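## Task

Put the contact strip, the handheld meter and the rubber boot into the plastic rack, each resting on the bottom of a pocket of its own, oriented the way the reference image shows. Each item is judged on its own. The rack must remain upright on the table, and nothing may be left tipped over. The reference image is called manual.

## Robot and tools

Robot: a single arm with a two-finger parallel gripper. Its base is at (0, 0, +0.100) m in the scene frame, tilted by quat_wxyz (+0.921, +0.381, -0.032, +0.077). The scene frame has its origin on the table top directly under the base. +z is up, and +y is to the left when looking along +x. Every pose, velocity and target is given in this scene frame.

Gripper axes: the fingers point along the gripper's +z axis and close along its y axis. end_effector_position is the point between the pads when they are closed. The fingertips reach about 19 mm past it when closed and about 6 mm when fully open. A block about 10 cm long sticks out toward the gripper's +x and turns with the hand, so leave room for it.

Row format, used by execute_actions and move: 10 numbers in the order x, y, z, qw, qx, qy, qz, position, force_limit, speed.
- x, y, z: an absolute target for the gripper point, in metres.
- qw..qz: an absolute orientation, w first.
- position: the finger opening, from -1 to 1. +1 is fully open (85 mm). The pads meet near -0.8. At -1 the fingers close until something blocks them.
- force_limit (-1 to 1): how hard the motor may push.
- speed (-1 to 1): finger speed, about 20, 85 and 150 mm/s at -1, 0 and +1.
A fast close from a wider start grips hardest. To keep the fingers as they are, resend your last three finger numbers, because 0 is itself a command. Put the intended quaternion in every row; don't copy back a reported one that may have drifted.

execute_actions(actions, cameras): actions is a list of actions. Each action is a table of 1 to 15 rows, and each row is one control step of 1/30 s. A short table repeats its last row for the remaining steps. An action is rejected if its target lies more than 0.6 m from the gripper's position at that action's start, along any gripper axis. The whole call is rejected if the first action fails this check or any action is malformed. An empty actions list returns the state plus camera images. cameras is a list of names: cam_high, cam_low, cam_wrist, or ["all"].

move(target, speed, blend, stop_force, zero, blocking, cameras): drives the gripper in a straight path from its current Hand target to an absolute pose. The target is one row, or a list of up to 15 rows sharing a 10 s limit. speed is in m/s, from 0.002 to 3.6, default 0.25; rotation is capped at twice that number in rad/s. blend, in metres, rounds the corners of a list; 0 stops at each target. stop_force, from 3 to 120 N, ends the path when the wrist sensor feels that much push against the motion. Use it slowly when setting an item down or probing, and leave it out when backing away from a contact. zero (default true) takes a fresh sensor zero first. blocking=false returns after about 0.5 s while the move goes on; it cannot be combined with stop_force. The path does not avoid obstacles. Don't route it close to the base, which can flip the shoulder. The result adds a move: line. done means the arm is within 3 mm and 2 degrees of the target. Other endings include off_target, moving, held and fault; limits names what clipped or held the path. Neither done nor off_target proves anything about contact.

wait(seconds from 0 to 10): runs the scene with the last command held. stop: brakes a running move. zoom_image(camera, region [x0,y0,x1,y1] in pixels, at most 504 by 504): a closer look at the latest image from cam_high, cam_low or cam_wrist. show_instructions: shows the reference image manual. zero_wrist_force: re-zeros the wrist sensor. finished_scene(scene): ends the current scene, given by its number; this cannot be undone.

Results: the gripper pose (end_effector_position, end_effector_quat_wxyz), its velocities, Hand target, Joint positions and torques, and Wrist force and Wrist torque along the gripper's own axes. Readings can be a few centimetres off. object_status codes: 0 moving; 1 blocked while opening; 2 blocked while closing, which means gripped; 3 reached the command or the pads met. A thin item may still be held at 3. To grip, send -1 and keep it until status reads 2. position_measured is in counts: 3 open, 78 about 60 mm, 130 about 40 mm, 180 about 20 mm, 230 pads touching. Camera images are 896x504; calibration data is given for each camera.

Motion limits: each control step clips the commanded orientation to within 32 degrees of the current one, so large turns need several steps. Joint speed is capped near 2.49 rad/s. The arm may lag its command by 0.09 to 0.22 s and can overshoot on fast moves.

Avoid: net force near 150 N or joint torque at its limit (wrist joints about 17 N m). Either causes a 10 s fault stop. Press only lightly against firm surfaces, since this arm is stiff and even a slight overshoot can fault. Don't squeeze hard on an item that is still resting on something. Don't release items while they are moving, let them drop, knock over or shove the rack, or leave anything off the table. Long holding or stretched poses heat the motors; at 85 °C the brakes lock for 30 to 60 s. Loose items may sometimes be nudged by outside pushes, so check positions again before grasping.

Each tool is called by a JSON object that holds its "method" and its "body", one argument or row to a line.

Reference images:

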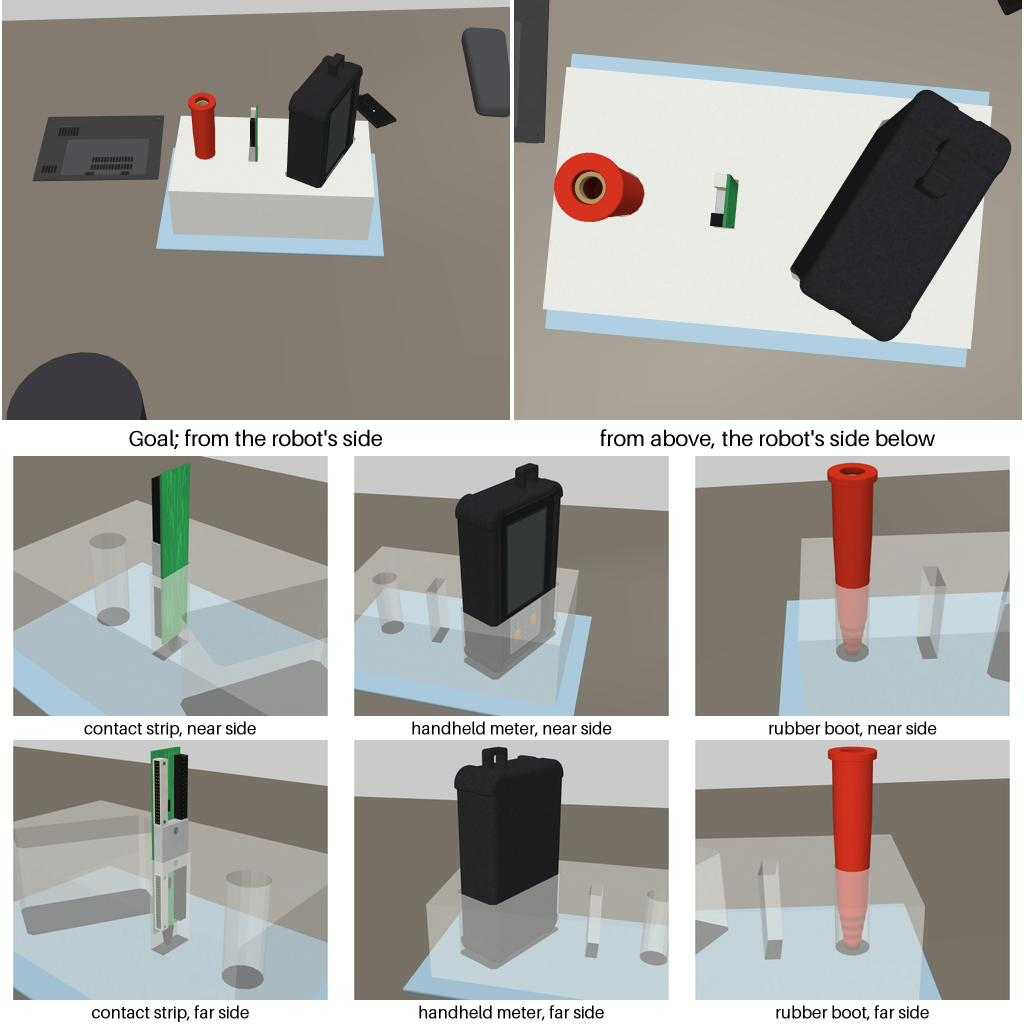

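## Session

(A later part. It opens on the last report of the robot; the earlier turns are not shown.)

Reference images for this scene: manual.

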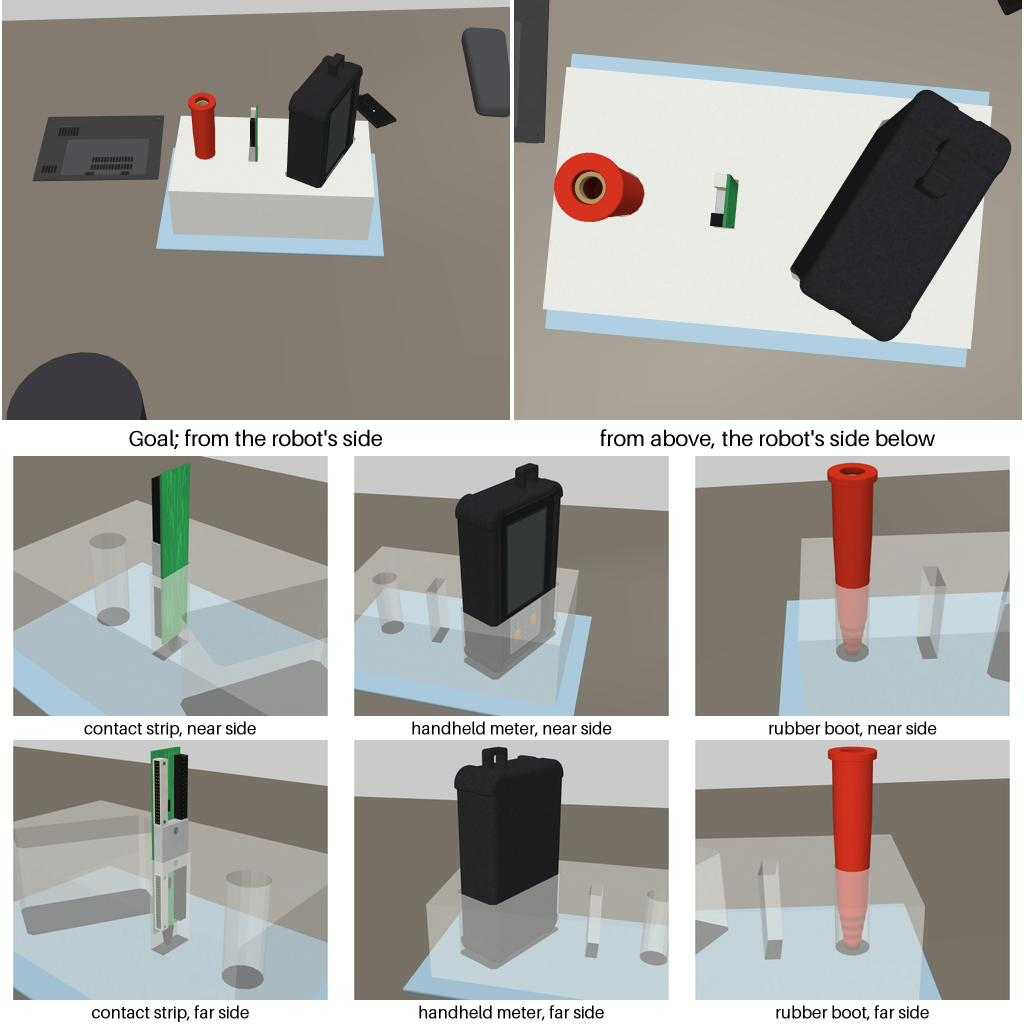

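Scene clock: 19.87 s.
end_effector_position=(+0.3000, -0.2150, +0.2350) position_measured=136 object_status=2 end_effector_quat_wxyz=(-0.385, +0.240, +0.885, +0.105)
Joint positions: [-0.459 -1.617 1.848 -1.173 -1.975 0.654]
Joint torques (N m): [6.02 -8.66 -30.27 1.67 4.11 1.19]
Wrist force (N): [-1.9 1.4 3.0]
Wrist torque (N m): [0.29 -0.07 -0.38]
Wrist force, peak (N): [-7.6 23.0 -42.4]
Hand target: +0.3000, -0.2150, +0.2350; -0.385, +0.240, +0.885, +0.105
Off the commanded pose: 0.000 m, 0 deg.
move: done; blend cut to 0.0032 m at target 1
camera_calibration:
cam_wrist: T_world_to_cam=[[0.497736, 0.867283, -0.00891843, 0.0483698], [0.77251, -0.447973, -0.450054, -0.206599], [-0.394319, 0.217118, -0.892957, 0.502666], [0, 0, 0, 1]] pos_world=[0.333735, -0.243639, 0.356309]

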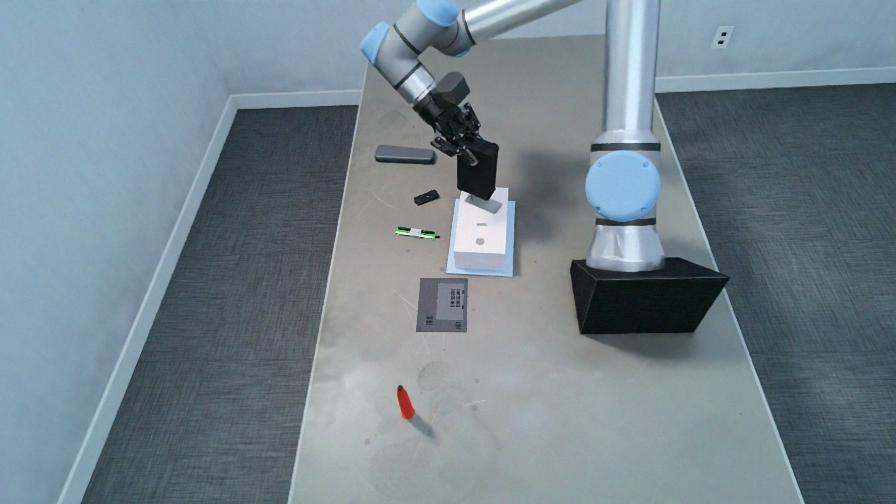

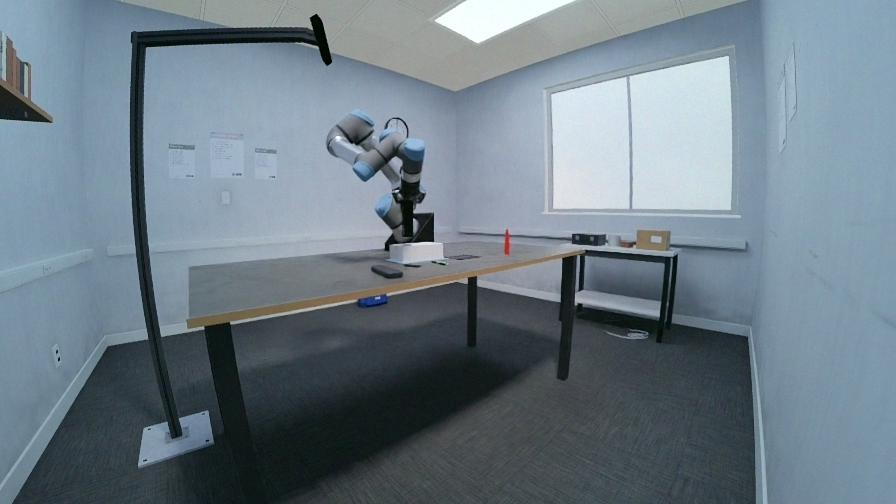

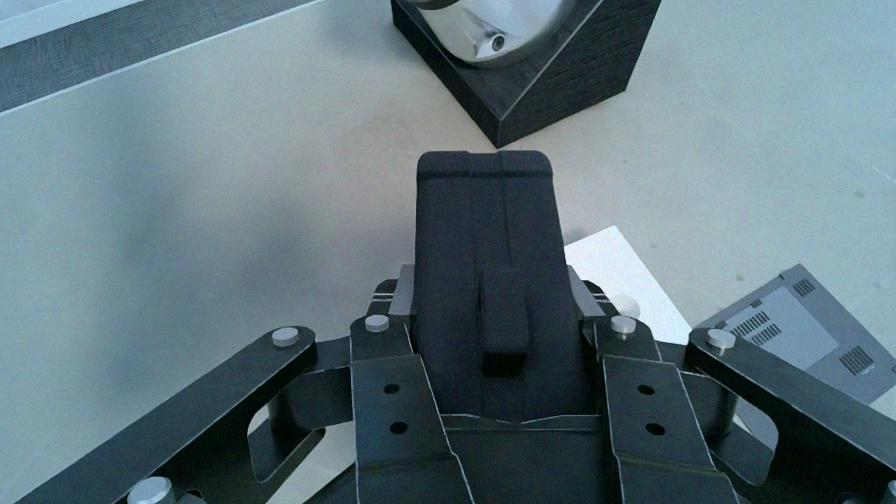

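{"method": "move", "body": {
  "target": [0.295, -0.213, 0.205, 0.4018, -0.2355, -0.8774, -0.1156, -1, 0.2, -0.7],
  "speed": 0.15,
  "cameras": ["cam_high", "cam_low", "cam_wrist"]
}}

{"method": "zoom_image", "body": {
  "camera": "cam_high",
  "region": [445, 140, 525, 230]
}}

{"method": "zoom_image", "body": {
  "camera": "cam_low",
  "region": [380, 205, 450, 275]
}}

{"method": "zoom_image", "body": {
  "camera": "cam_wrist",
  "region": [380, 120, 780, 420]
}}

Scene clock: 21.33 s.
end_effector_position=(+0.2950, -0.2130, +0.2051) position_measured=136 object_status=2 end_effector_quat_wxyz=(-0.402, +0.235, +0.877, +0.116)
Joint positions: [-0.522 -1.598 1.892 -1.226 -1.98 0.601]
Joint torques (N m): [3.79 -8.51 0.49 -1.19 -1.36 -1.11]
Wrist force (N): [-1.9 1.2 3.1]
Wrist torque (N m): [0.26 -0.10 -0.30]
Wrist force, peak (N): [-2.7 1.3 3.7]
Hand target: +0.2950, -0.2130, +0.2050; -0.402, +0.235, +0.877, +0.116
Off the commanded pose: 0.000 m, 0 deg.
move: done
camera_calibration:
cam_wrist: T_world_to_cam=[[0.497655, 0.867361, 0.00504309, 0.0460095], [0.758618, -0.432429, -0.487344, -0.200252], [-0.420522, 0.246355, -0.873196, 0.483362], [0, 0, 0, 1]] pos_world=[0.332283, -0.24558, 0.324246]

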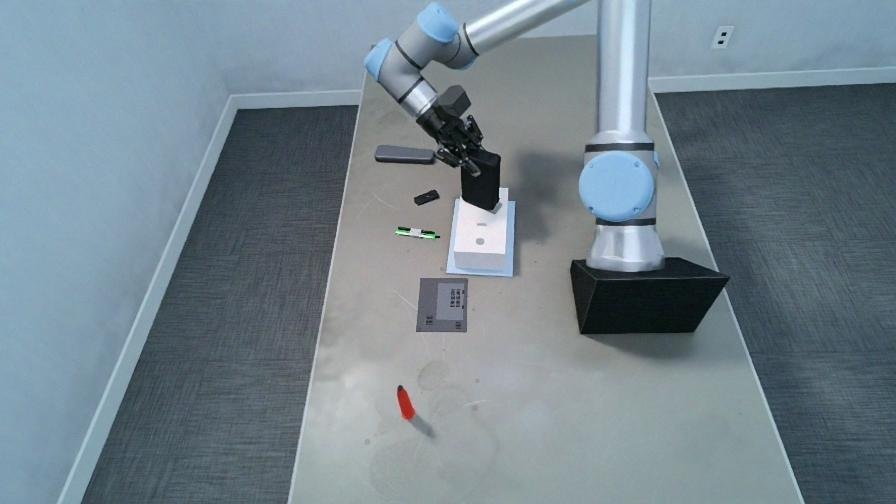

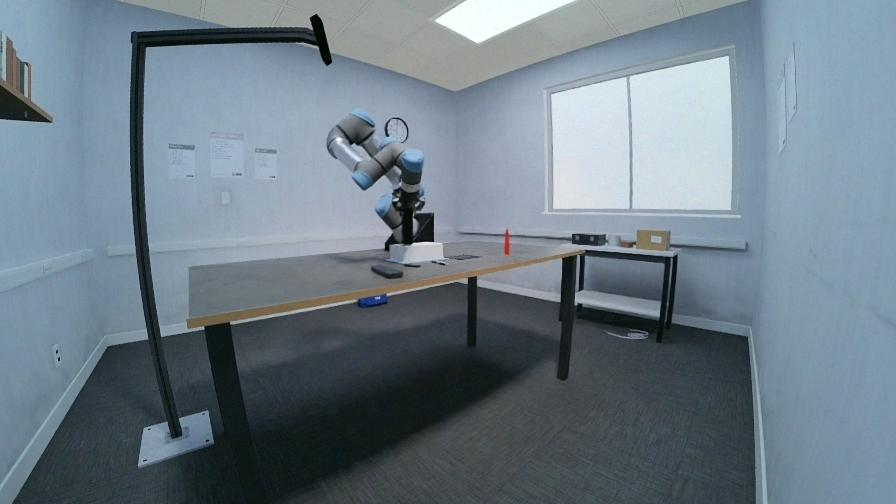

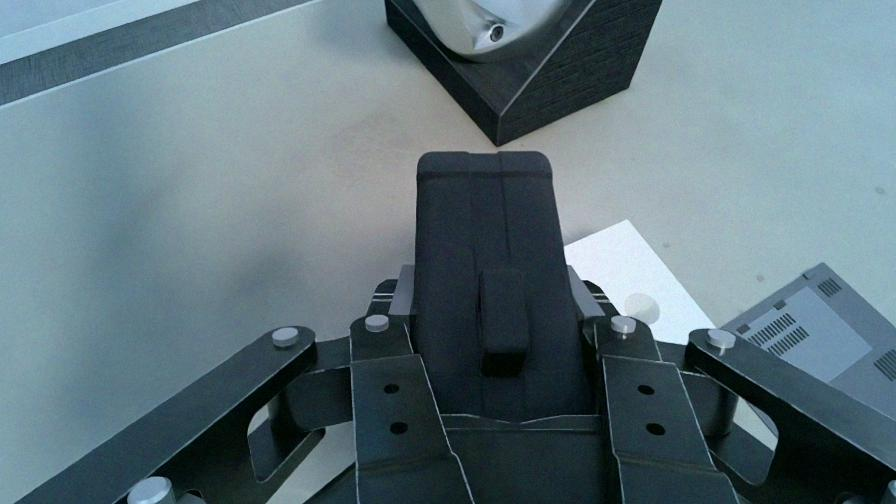

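Scaled by 5.600 from the camera's 896x504 image, which has a finer 1280x720 frame.

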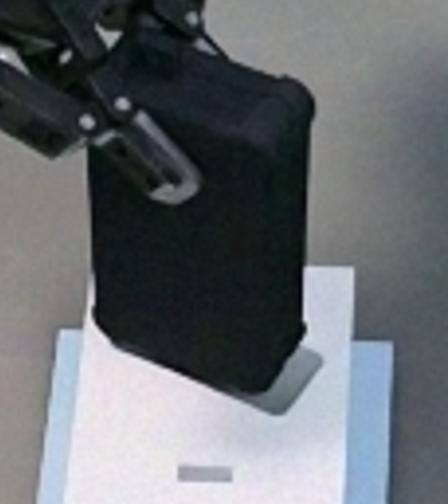

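Scaled by 7.200 from the camera's 896x504 image, which has a finer 1280x720 frame.

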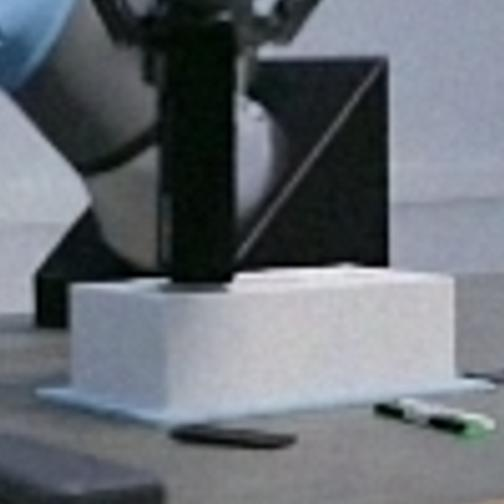

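Scaled by 1.260 from the camera's 896x504 image, which has a finer 1280x720 frame.

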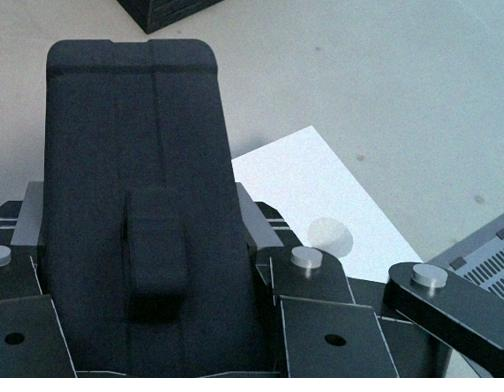

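{"method": "zoom_image", "body": {
  "camera": "cam_high",
  "region": [455, 185, 510, 220]
}}

{"method": "zoom_image", "body": {
  "camera": "cam_low",
  "region": [385, 230, 435, 265]
}}

Scaled by 9.164 from the camera's 896x504 image, which has a finer 1280x720 frame.

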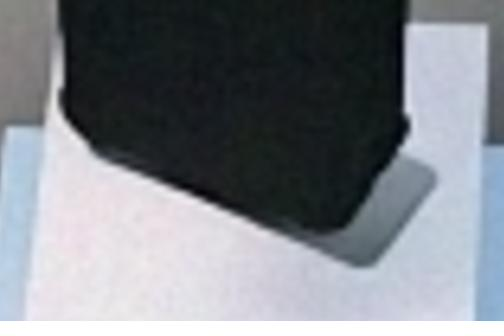

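Scaled by 10.080 from the camera's 896x504 image, which has a finer 1280x720 frame.

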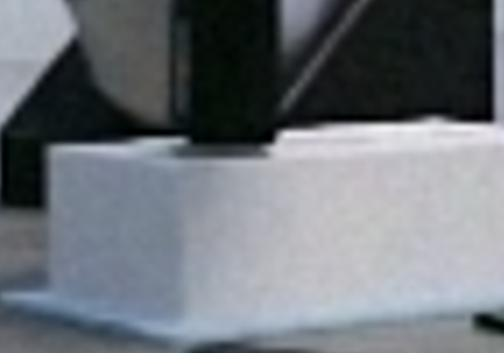

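{"method": "move", "body": {
  "target": [
    [0.289, -0.2095, 0.205, 0.4018, -0.2355, -0.8774, -0.1156, -1, 0.2, -0.7],
    [0.289, -0.2095, 0.180, 0.4018, -0.2355, -0.8774, -0.1156, -1, 0.2, -0.7]
  ],
  "speed": [0.04, 0.012],
  "stop_force": 4,
  "cameras": ["cam_high", "cam_low", "cam_wrist"]
}}

{"method": "zoom_image", "body": {
  "camera": "cam_high",
  "region": [455, 185, 510, 220]
}}

{"method": "zoom_image", "body": {
  "camera": "cam_low",
  "region": [385, 230, 435, 265]
}}

Scene clock: 24.97 s.
end_effector_position=(+0.2890, -0.2095, +0.1995) position_measured=136 object_status=2 end_effector_quat_wxyz=(-0.402, +0.236, +0.877, +0.116)
Joint positions: [-0.53 -1.609 1.92 -1.247 -1.984 0.594]
Joint torques (N m): [35.09 -39.21 -28.14 1.37 3.9 0.88]
Wrist force (N): [-0.9 -0.9 2.3]
Wrist torque (N m): [0.36 -0.13 -0.09]
Wrist force, peak (N): [-2.5 1.6 3.1]
Hand target: +0.2890, -0.2095, +0.1995; -0.402, +0.236, +0.877, +0.116
Off the commanded pose: 0.019 m, 0 deg.
move: contact; path passed 1 of 2 targets
camera_calibration:
cam_wrist: T_world_to_cam=[[0.497741, 0.867311, 0.00504294, 0.0459473], [0.758606, -0.432523, -0.487279, -0.196908], [-0.420441, 0.246364, -0.873232, 0.475162], [0, 0, 0, 1]] pos_world=[0.326283, -0.242081, 0.318746]

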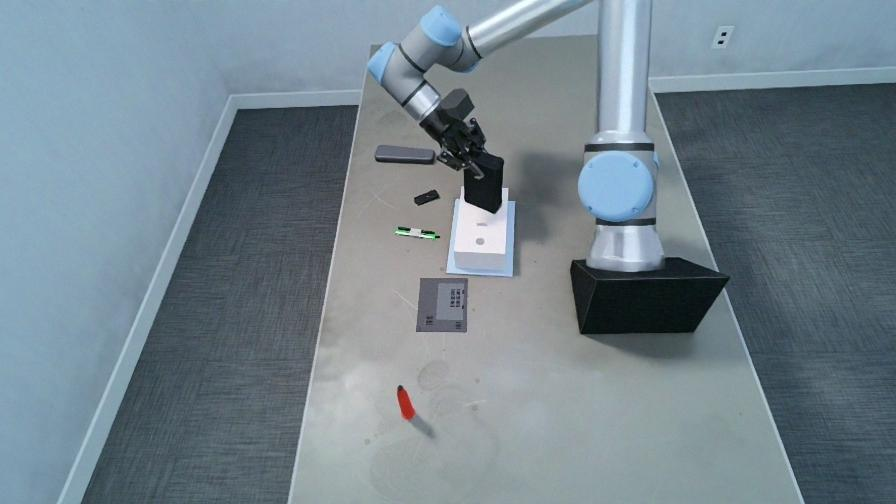

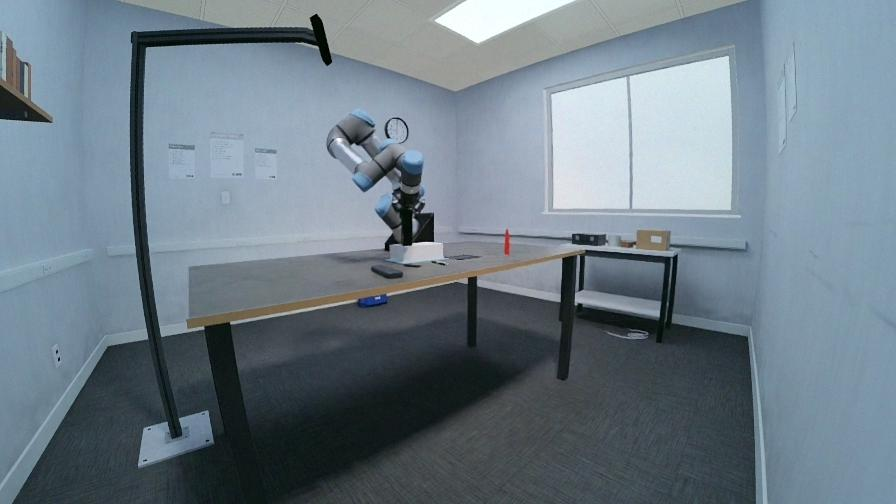

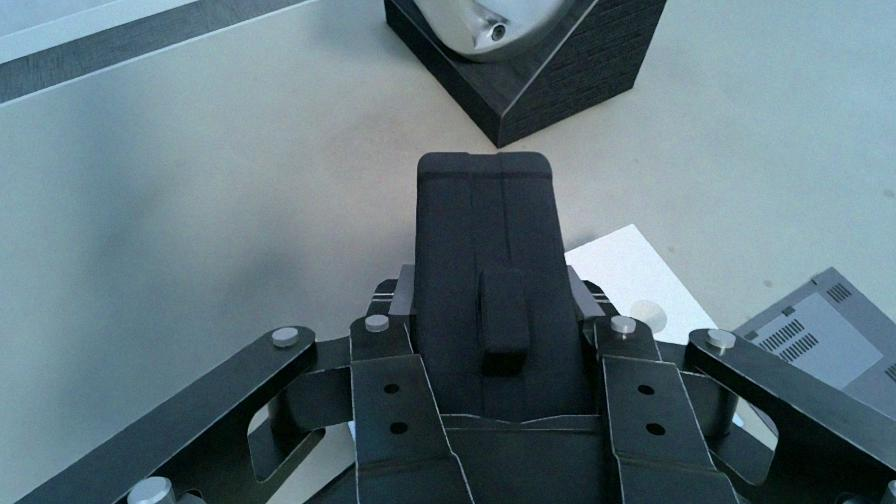

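Scaled by 9.164 from the camera's 896x504 image, which has a finer 1280x720 frame.

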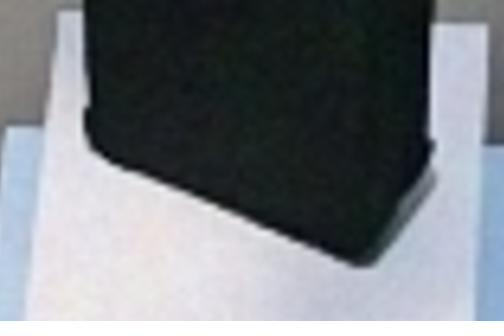

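Scaled by 10.080 from the camera's 896x504 image, which has a finer 1280x720 frame.

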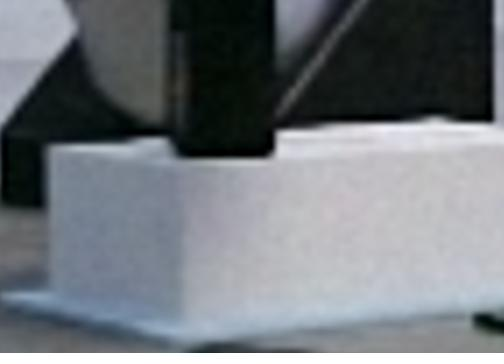

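{"method": "move", "body": {
  "target": [
    [0.2880, -0.2097, 0.2015, 0.4018, -0.2355, -0.8774, -0.1156, -1, 0.2, -0.7],
    [0.2856, -0.2102, 0.2015, 0.4018, -0.2355, -0.8774, -0.1156, -1, 0.2, -0.7],
    [0.2856, -0.2102, 0.180, 0.4018, -0.2355, -0.8774, -0.1156, -1, 0.2, -0.7]
  ],
  "speed": [0.03, 0.03, 0.012],
  "stop_force": 5,
  "cameras": ["cam_high", "cam_low"]
}}

{"method": "zoom_image", "body": {
  "camera": "cam_high",
  "region": [455, 185, 510, 220]
}}

{"method": "zoom_image", "body": {
  "camera": "cam_low",
  "region": [385, 230, 435, 265]
}}

Scene clock: 27.23 s.
end_effector_position=(+0.2856, -0.2102, +0.1967) position_measured=136 object_status=2 end_effector_quat_wxyz=(-0.402, +0.236, +0.877, +0.116)
Joint positions: [-0.538 -1.616 1.931 -1.254 -1.989 0.587]
Joint torques (N m): [33.59 -40.32 -27.19 2.33 1.73 0.78]
Wrist force (N): [-1.2 3.0 1.7]
Wrist torque (N m): [0.05 -0.11 -0.26]
Wrist force, peak (N): [3.7 2.0 -3.5]
Hand target: +0.2856, -0.2102, +0.1967; -0.402, +0.236, +0.877, +0.116
Off the commanded pose: 0.017 m, 0 deg.
move: contact; path passed 2 of 3 targets
Images, in order (width x height): cam_high 896x504, cam_low 896x504.

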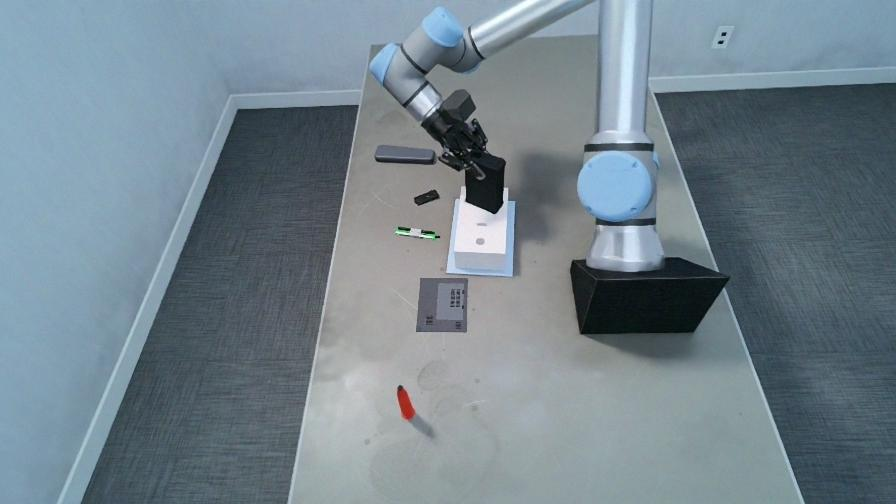

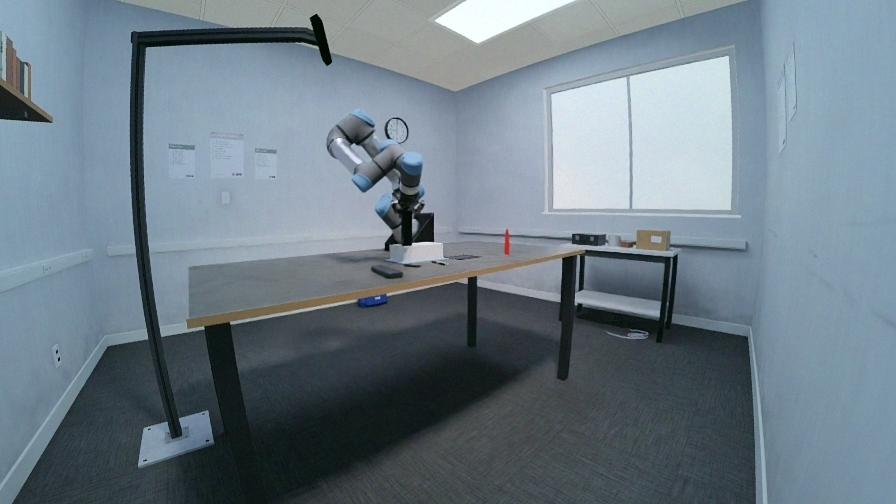

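Scaled by 9.164 from the camera's 896x504 image, which has a finer 1280x720 frame.

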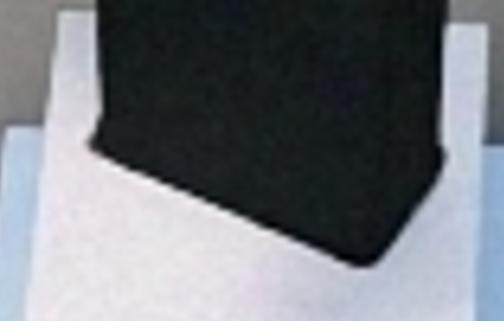

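Scaled by 10.080 from the camera's 896x504 image, which has a finer 1280x720 frame.

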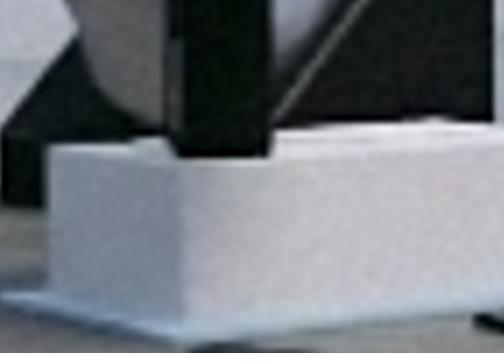

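{"method": "move", "body": {
  "target": [
    [0.2857, -0.2100, 0.1975, 0.4018, -0.2355, -0.8774, -0.1156, -1, 0.2, -0.7],
    [0.2860, -0.2095, 0.1975, 0.4018, -0.2355, -0.8774, -0.1156, -1, 0.2, -0.7],
    [0.2860, -0.2095, 0.178, 0.4018, -0.2355, -0.8774, -0.1156, -1, 0.2, -0.7]
  ],
  "speed": [0.03, 0.03, 0.012],
  "stop_force": 6
}}

Scene clock: 29.10 s.
end_effector_position=(+0.2861, -0.2095, +0.1955) position_measured=136 object_status=2 end_effector_quat_wxyz=(-0.402, +0.236, +0.877, +0.116)
Joint positions: [-0.538 -1.614 1.933 -1.258 -1.989 0.587]
Joint torques (N m): [34.03 -39.43 -26.77 2.15 3.44 0.8]
Wrist force (N): [-1.6 0.8 1.8]
Wrist torque (N m): [0.20 -0.11 -0.14]
Wrist force, peak (N): [5.3 -0.1 -8.5]
Hand target: +0.2861, -0.2095, +0.1955; -0.402, +0.236, +0.877, +0.116
Off the commanded pose: 0.018 m, 0 deg.
move: contact; path passed 2 of 3 targets

{"method": "move", "body": {
  "target": [
    [0.2864, -0.2097, 0.1965, 0.4018, -0.2355, -0.8774, -0.1156, -1, 0.2, -0.7],
    [0.2871, -0.2101, 0.1965, 0.4018, -0.2355, -0.8774, -0.1156, -1, 0.2, -0.7],
    [0.2871, -0.2101, 0.176, 0.4018, -0.2355, -0.8774, -0.1156, -1, 0.2, -0.7]
  ],
  "speed": [0.03, 0.03, 0.012],
  "stop_force": 6,
  "cameras": ["cam_high", "cam_low"]
}}

{"method": "zoom_image", "body": {
  "camera": "cam_high",
  "region": [455, 150, 510, 220]
}}

{"method": "zoom_image", "body": {
  "camera": "cam_low",
  "region": [385, 195, 435, 265]
}}

Scene clock: 31.10 s.
end_effector_position=(+0.2872, -0.2101, +0.1935) position_measured=136 object_status=2 end_effector_quat_wxyz=(-0.402, +0.236, +0.877, +0.116)
Joint positions: [-0.541 -1.61 1.932 -1.262 -1.991 0.584]
Joint torques (N m): [35.36 -40.55 -27.12 2.24 3.64 0.9]
Wrist force (N): [-2.5 1.1 2.3]
Wrist torque (N m): [0.17 -0.07 -0.16]
Wrist force, peak (N): [2.1 0.7 -5.5]
Hand target: +0.2872, -0.2101, +0.1935; -0.402, +0.236, +0.877, +0.116
Off the commanded pose: 0.017 m, 0 deg.
move: contact; path passed 2 of 3 targets
Images, in order (width x height): cam_high 896x504, cam_low 896x504.

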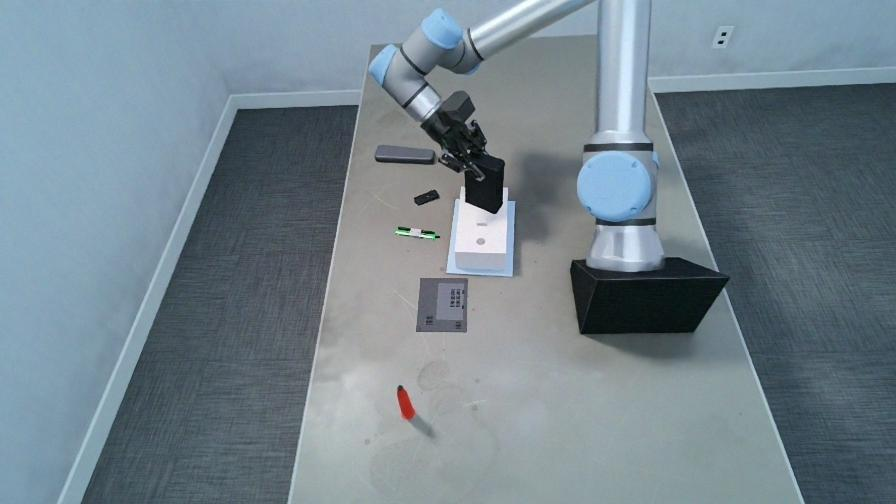

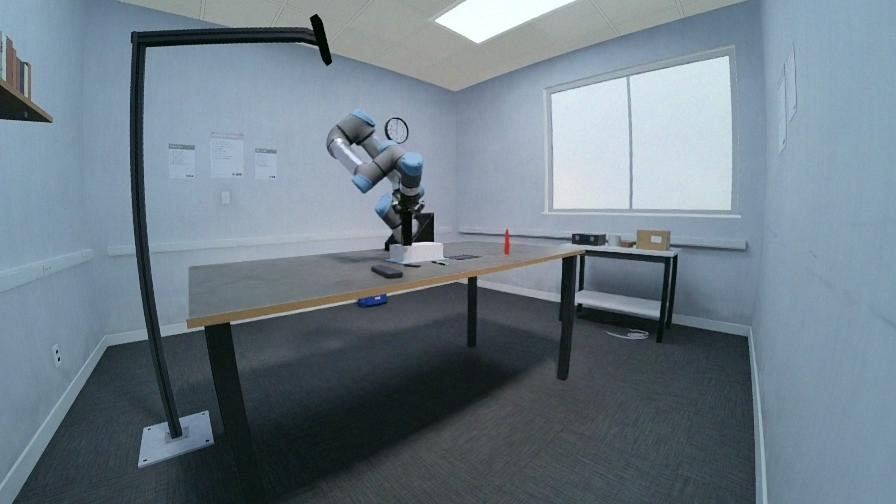

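Scaled by 7.200 from the camera's 896x504 image, which has a finer 1280x720 frame.

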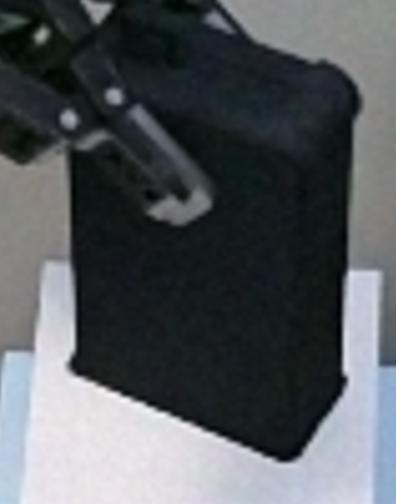

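Scaled by 7.200 from the camera's 896x504 image, which has a finer 1280x720 frame.

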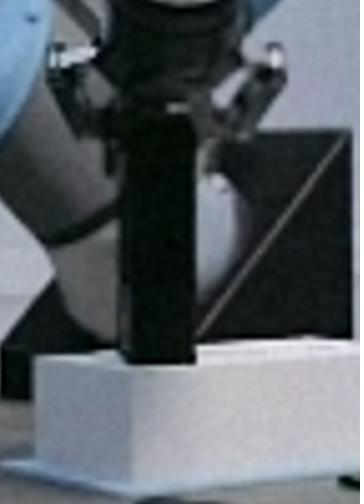

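{"method": "move", "body": {
  "target": [
    [0.2872, -0.2089, 0.1948, 0.3960, -0.2381, -0.8801, -0.1099, -1, 0.2, -0.7],
    [0.2872, -0.2089, 0.174, 0.3960, -0.2381, -0.8801, -0.1099, -1, 0.2, -0.7]
  ],
  "speed": [0.02, 0.015],
  "stop_force": 6,
  "cameras": ["cam_high", "cam_low"]
}}

{"method": "zoom_image", "body": {
  "camera": "cam_high",
  "region": [455, 150, 510, 220]
}}

{"method": "zoom_image", "body": {
  "camera": "cam_low",
  "region": [385, 195, 435, 265]
}}

Scene clock: 34.47 s.
end_effector_position=(+0.2872, -0.2089, +0.1740) position_measured=136 object_status=2 end_effector_quat_wxyz=(-0.396, +0.238, +0.880, +0.110)
Joint positions: [-0.562 -1.6 1.966 -1.323 -2.016 0.568]
Joint torques (N m): [4.57 -8.26 1.7 -0.83 -1.86 -1.27]
Wrist force (N): [0.1 2.0 -0.6]
Wrist torque (N m): [0.08 -0.23 -0.30]
Wrist force, peak (N): [-3.2 0.7 4.4]
Hand target: +0.2872, -0.2089, +0.1740; -0.396, +0.238, +0.880, +0.110
Off the commanded pose: 0.000 m, 0 deg.
move: done
Images, in order (width x height): cam_high 896x504, cam_low 896x504.

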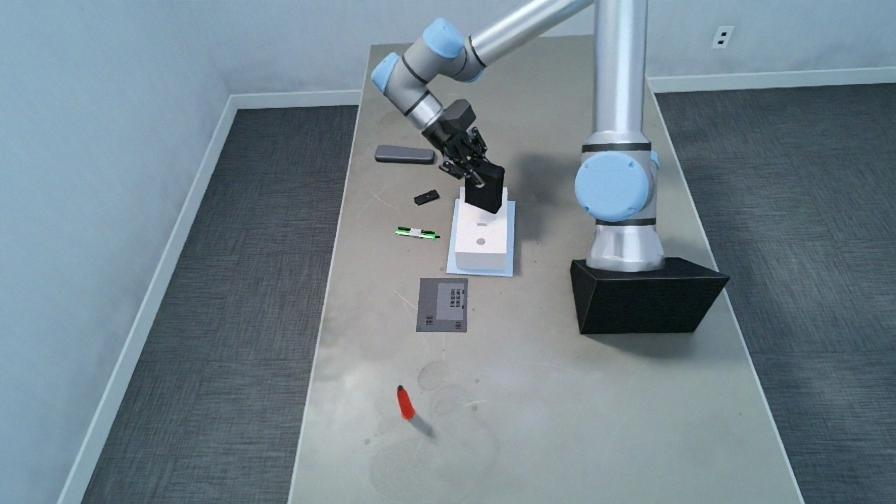

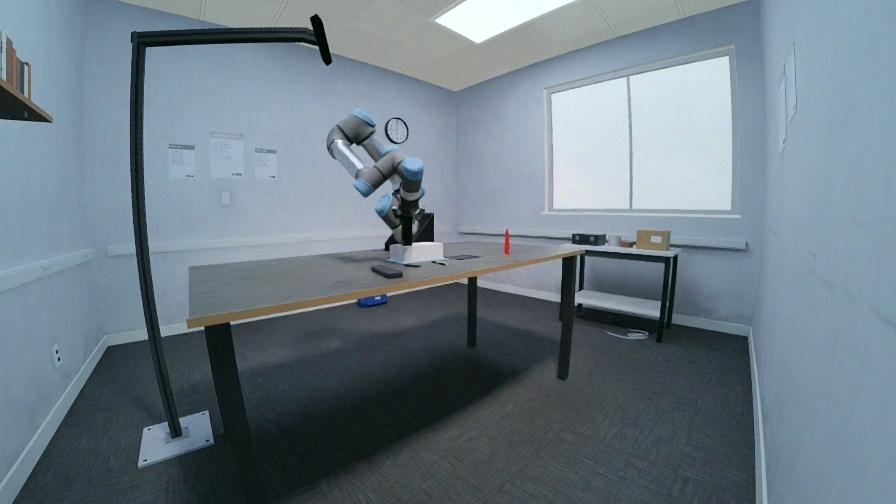

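Scaled by 7.200 from the camera's 896x504 image, which has a finer 1280x720 frame.

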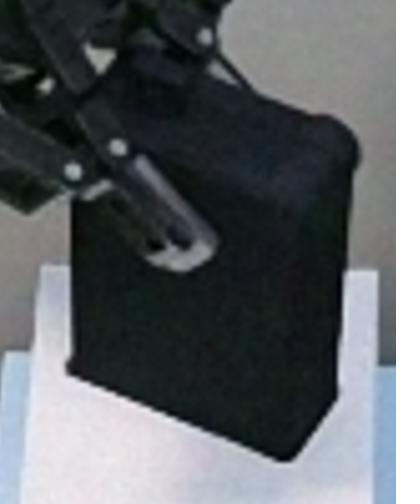

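Scaled by 7.200 from the camera's 896x504 image, which has a finer 1280x720 frame.

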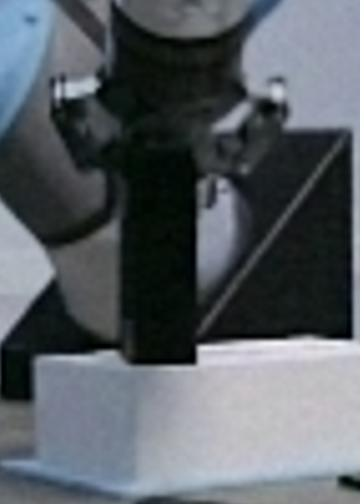

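{"method": "move", "body": {
  "target": [0.2881, -0.2094, 0.140, 0.3960, -0.2381, -0.8801, -0.1099, -1, 0.2, -0.7],
  "speed": 0.018,
  "stop_force": 7,
  "cameras": ["cam_high", "cam_low", "cam_wrist"]
}}

{"method": "zoom_image", "body": {
  "camera": "cam_high",
  "region": [435, 140, 525, 280]
}}

{"method": "zoom_image", "body": {
  "camera": "cam_low",
  "region": [375, 195, 455, 270]
}}

Scene clock: 37.40 s.
end_effector_position=(+0.2879, -0.2093, +0.1465) position_measured=136 object_status=2 end_effector_quat_wxyz=(-0.396, +0.238, +0.880, +0.110)
Joint positions: [-0.602 -1.575 1.998 -1.397 -2.04 0.531]
Joint torques (N m): [34.7 -41.6 -24.2 2.27 1.77 0.85]
Wrist force (N): [-1.2 1.5 1.2]
Wrist torque (N m): [-0.03 -0.14 -0.31]
Wrist force, peak (N): [8.0 -0.8 -14.5]
Hand target: +0.2879, -0.2093, +0.1465; -0.396, +0.238, +0.880, +0.110
Off the commanded pose: 0.006 m, 0 deg.
move: contact
camera_calibration:
cam_wrist: T_world_to_cam=[[0.497716, 0.867331, -0.0039046, 0.0479847], [0.762878, -0.439909, -0.473811, -0.226592], [-0.412669, 0.232845, -0.880618, 0.424358], [0, 0, 0, 1]] pos_world=[0.324099, -0.240108, 0.266522]

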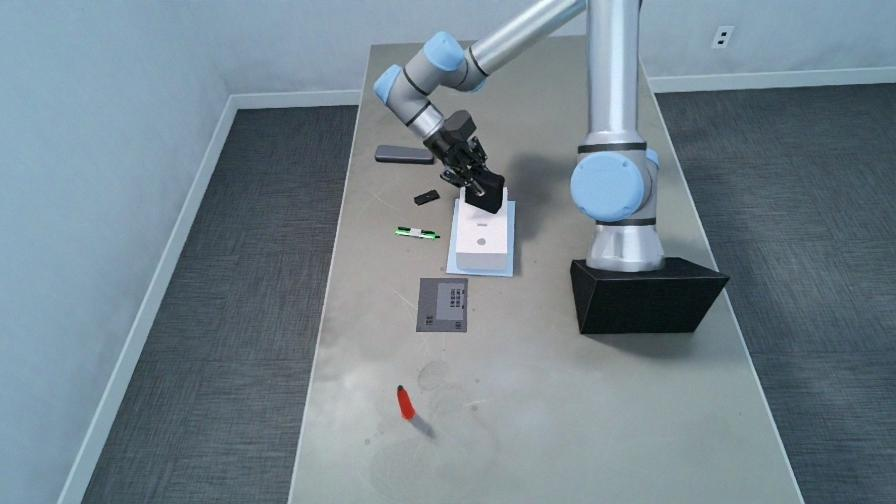

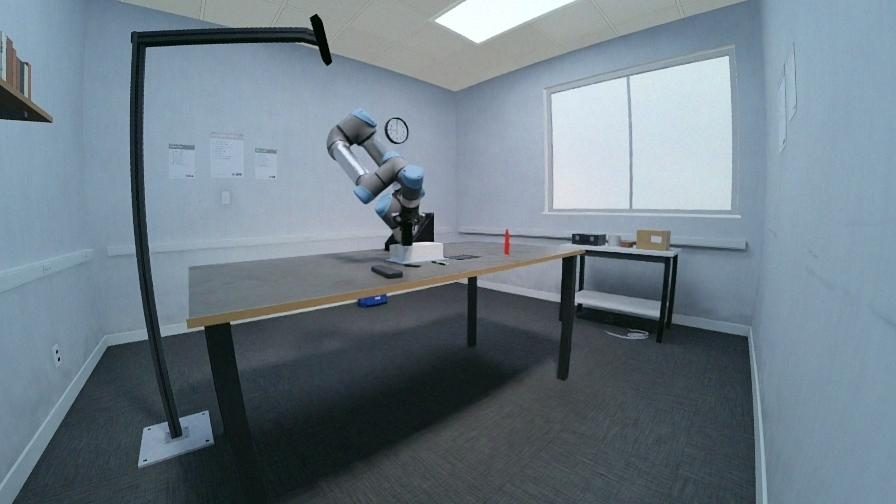

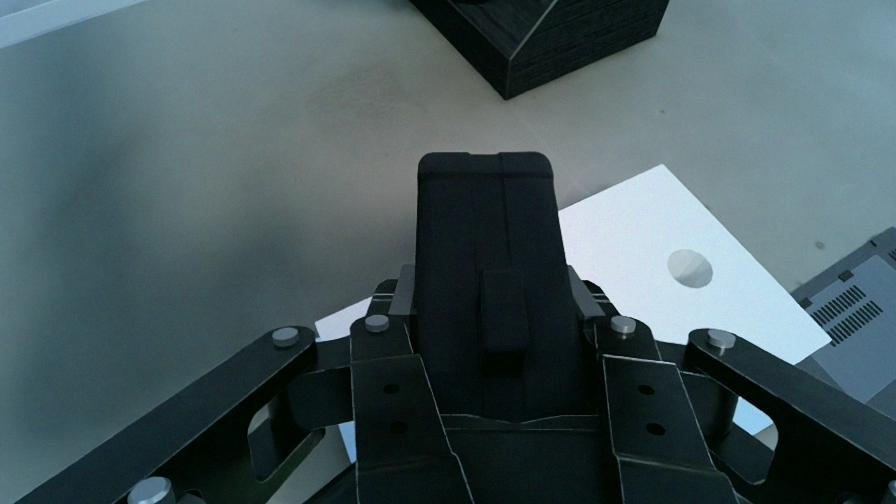

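Scaled by 3.600 from the camera's 896x504 image, which has a finer 1280x720 frame.

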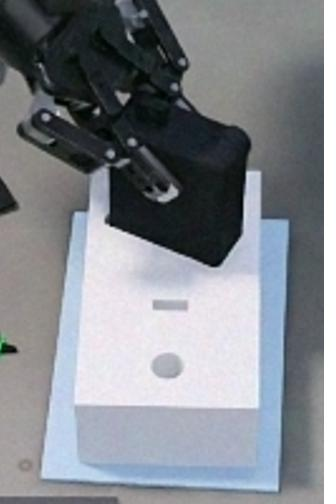

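Scaled by 6.300 from the camera's 896x504 image, which has a finer 1280x720 frame.

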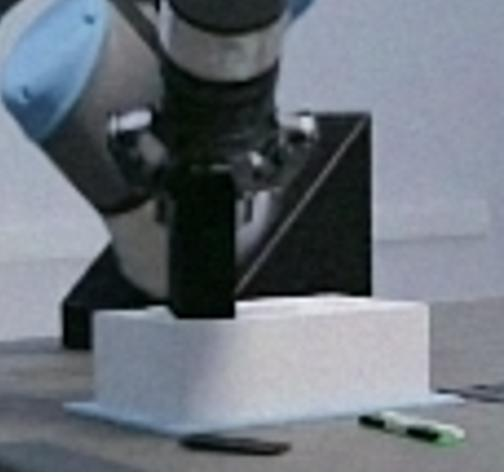

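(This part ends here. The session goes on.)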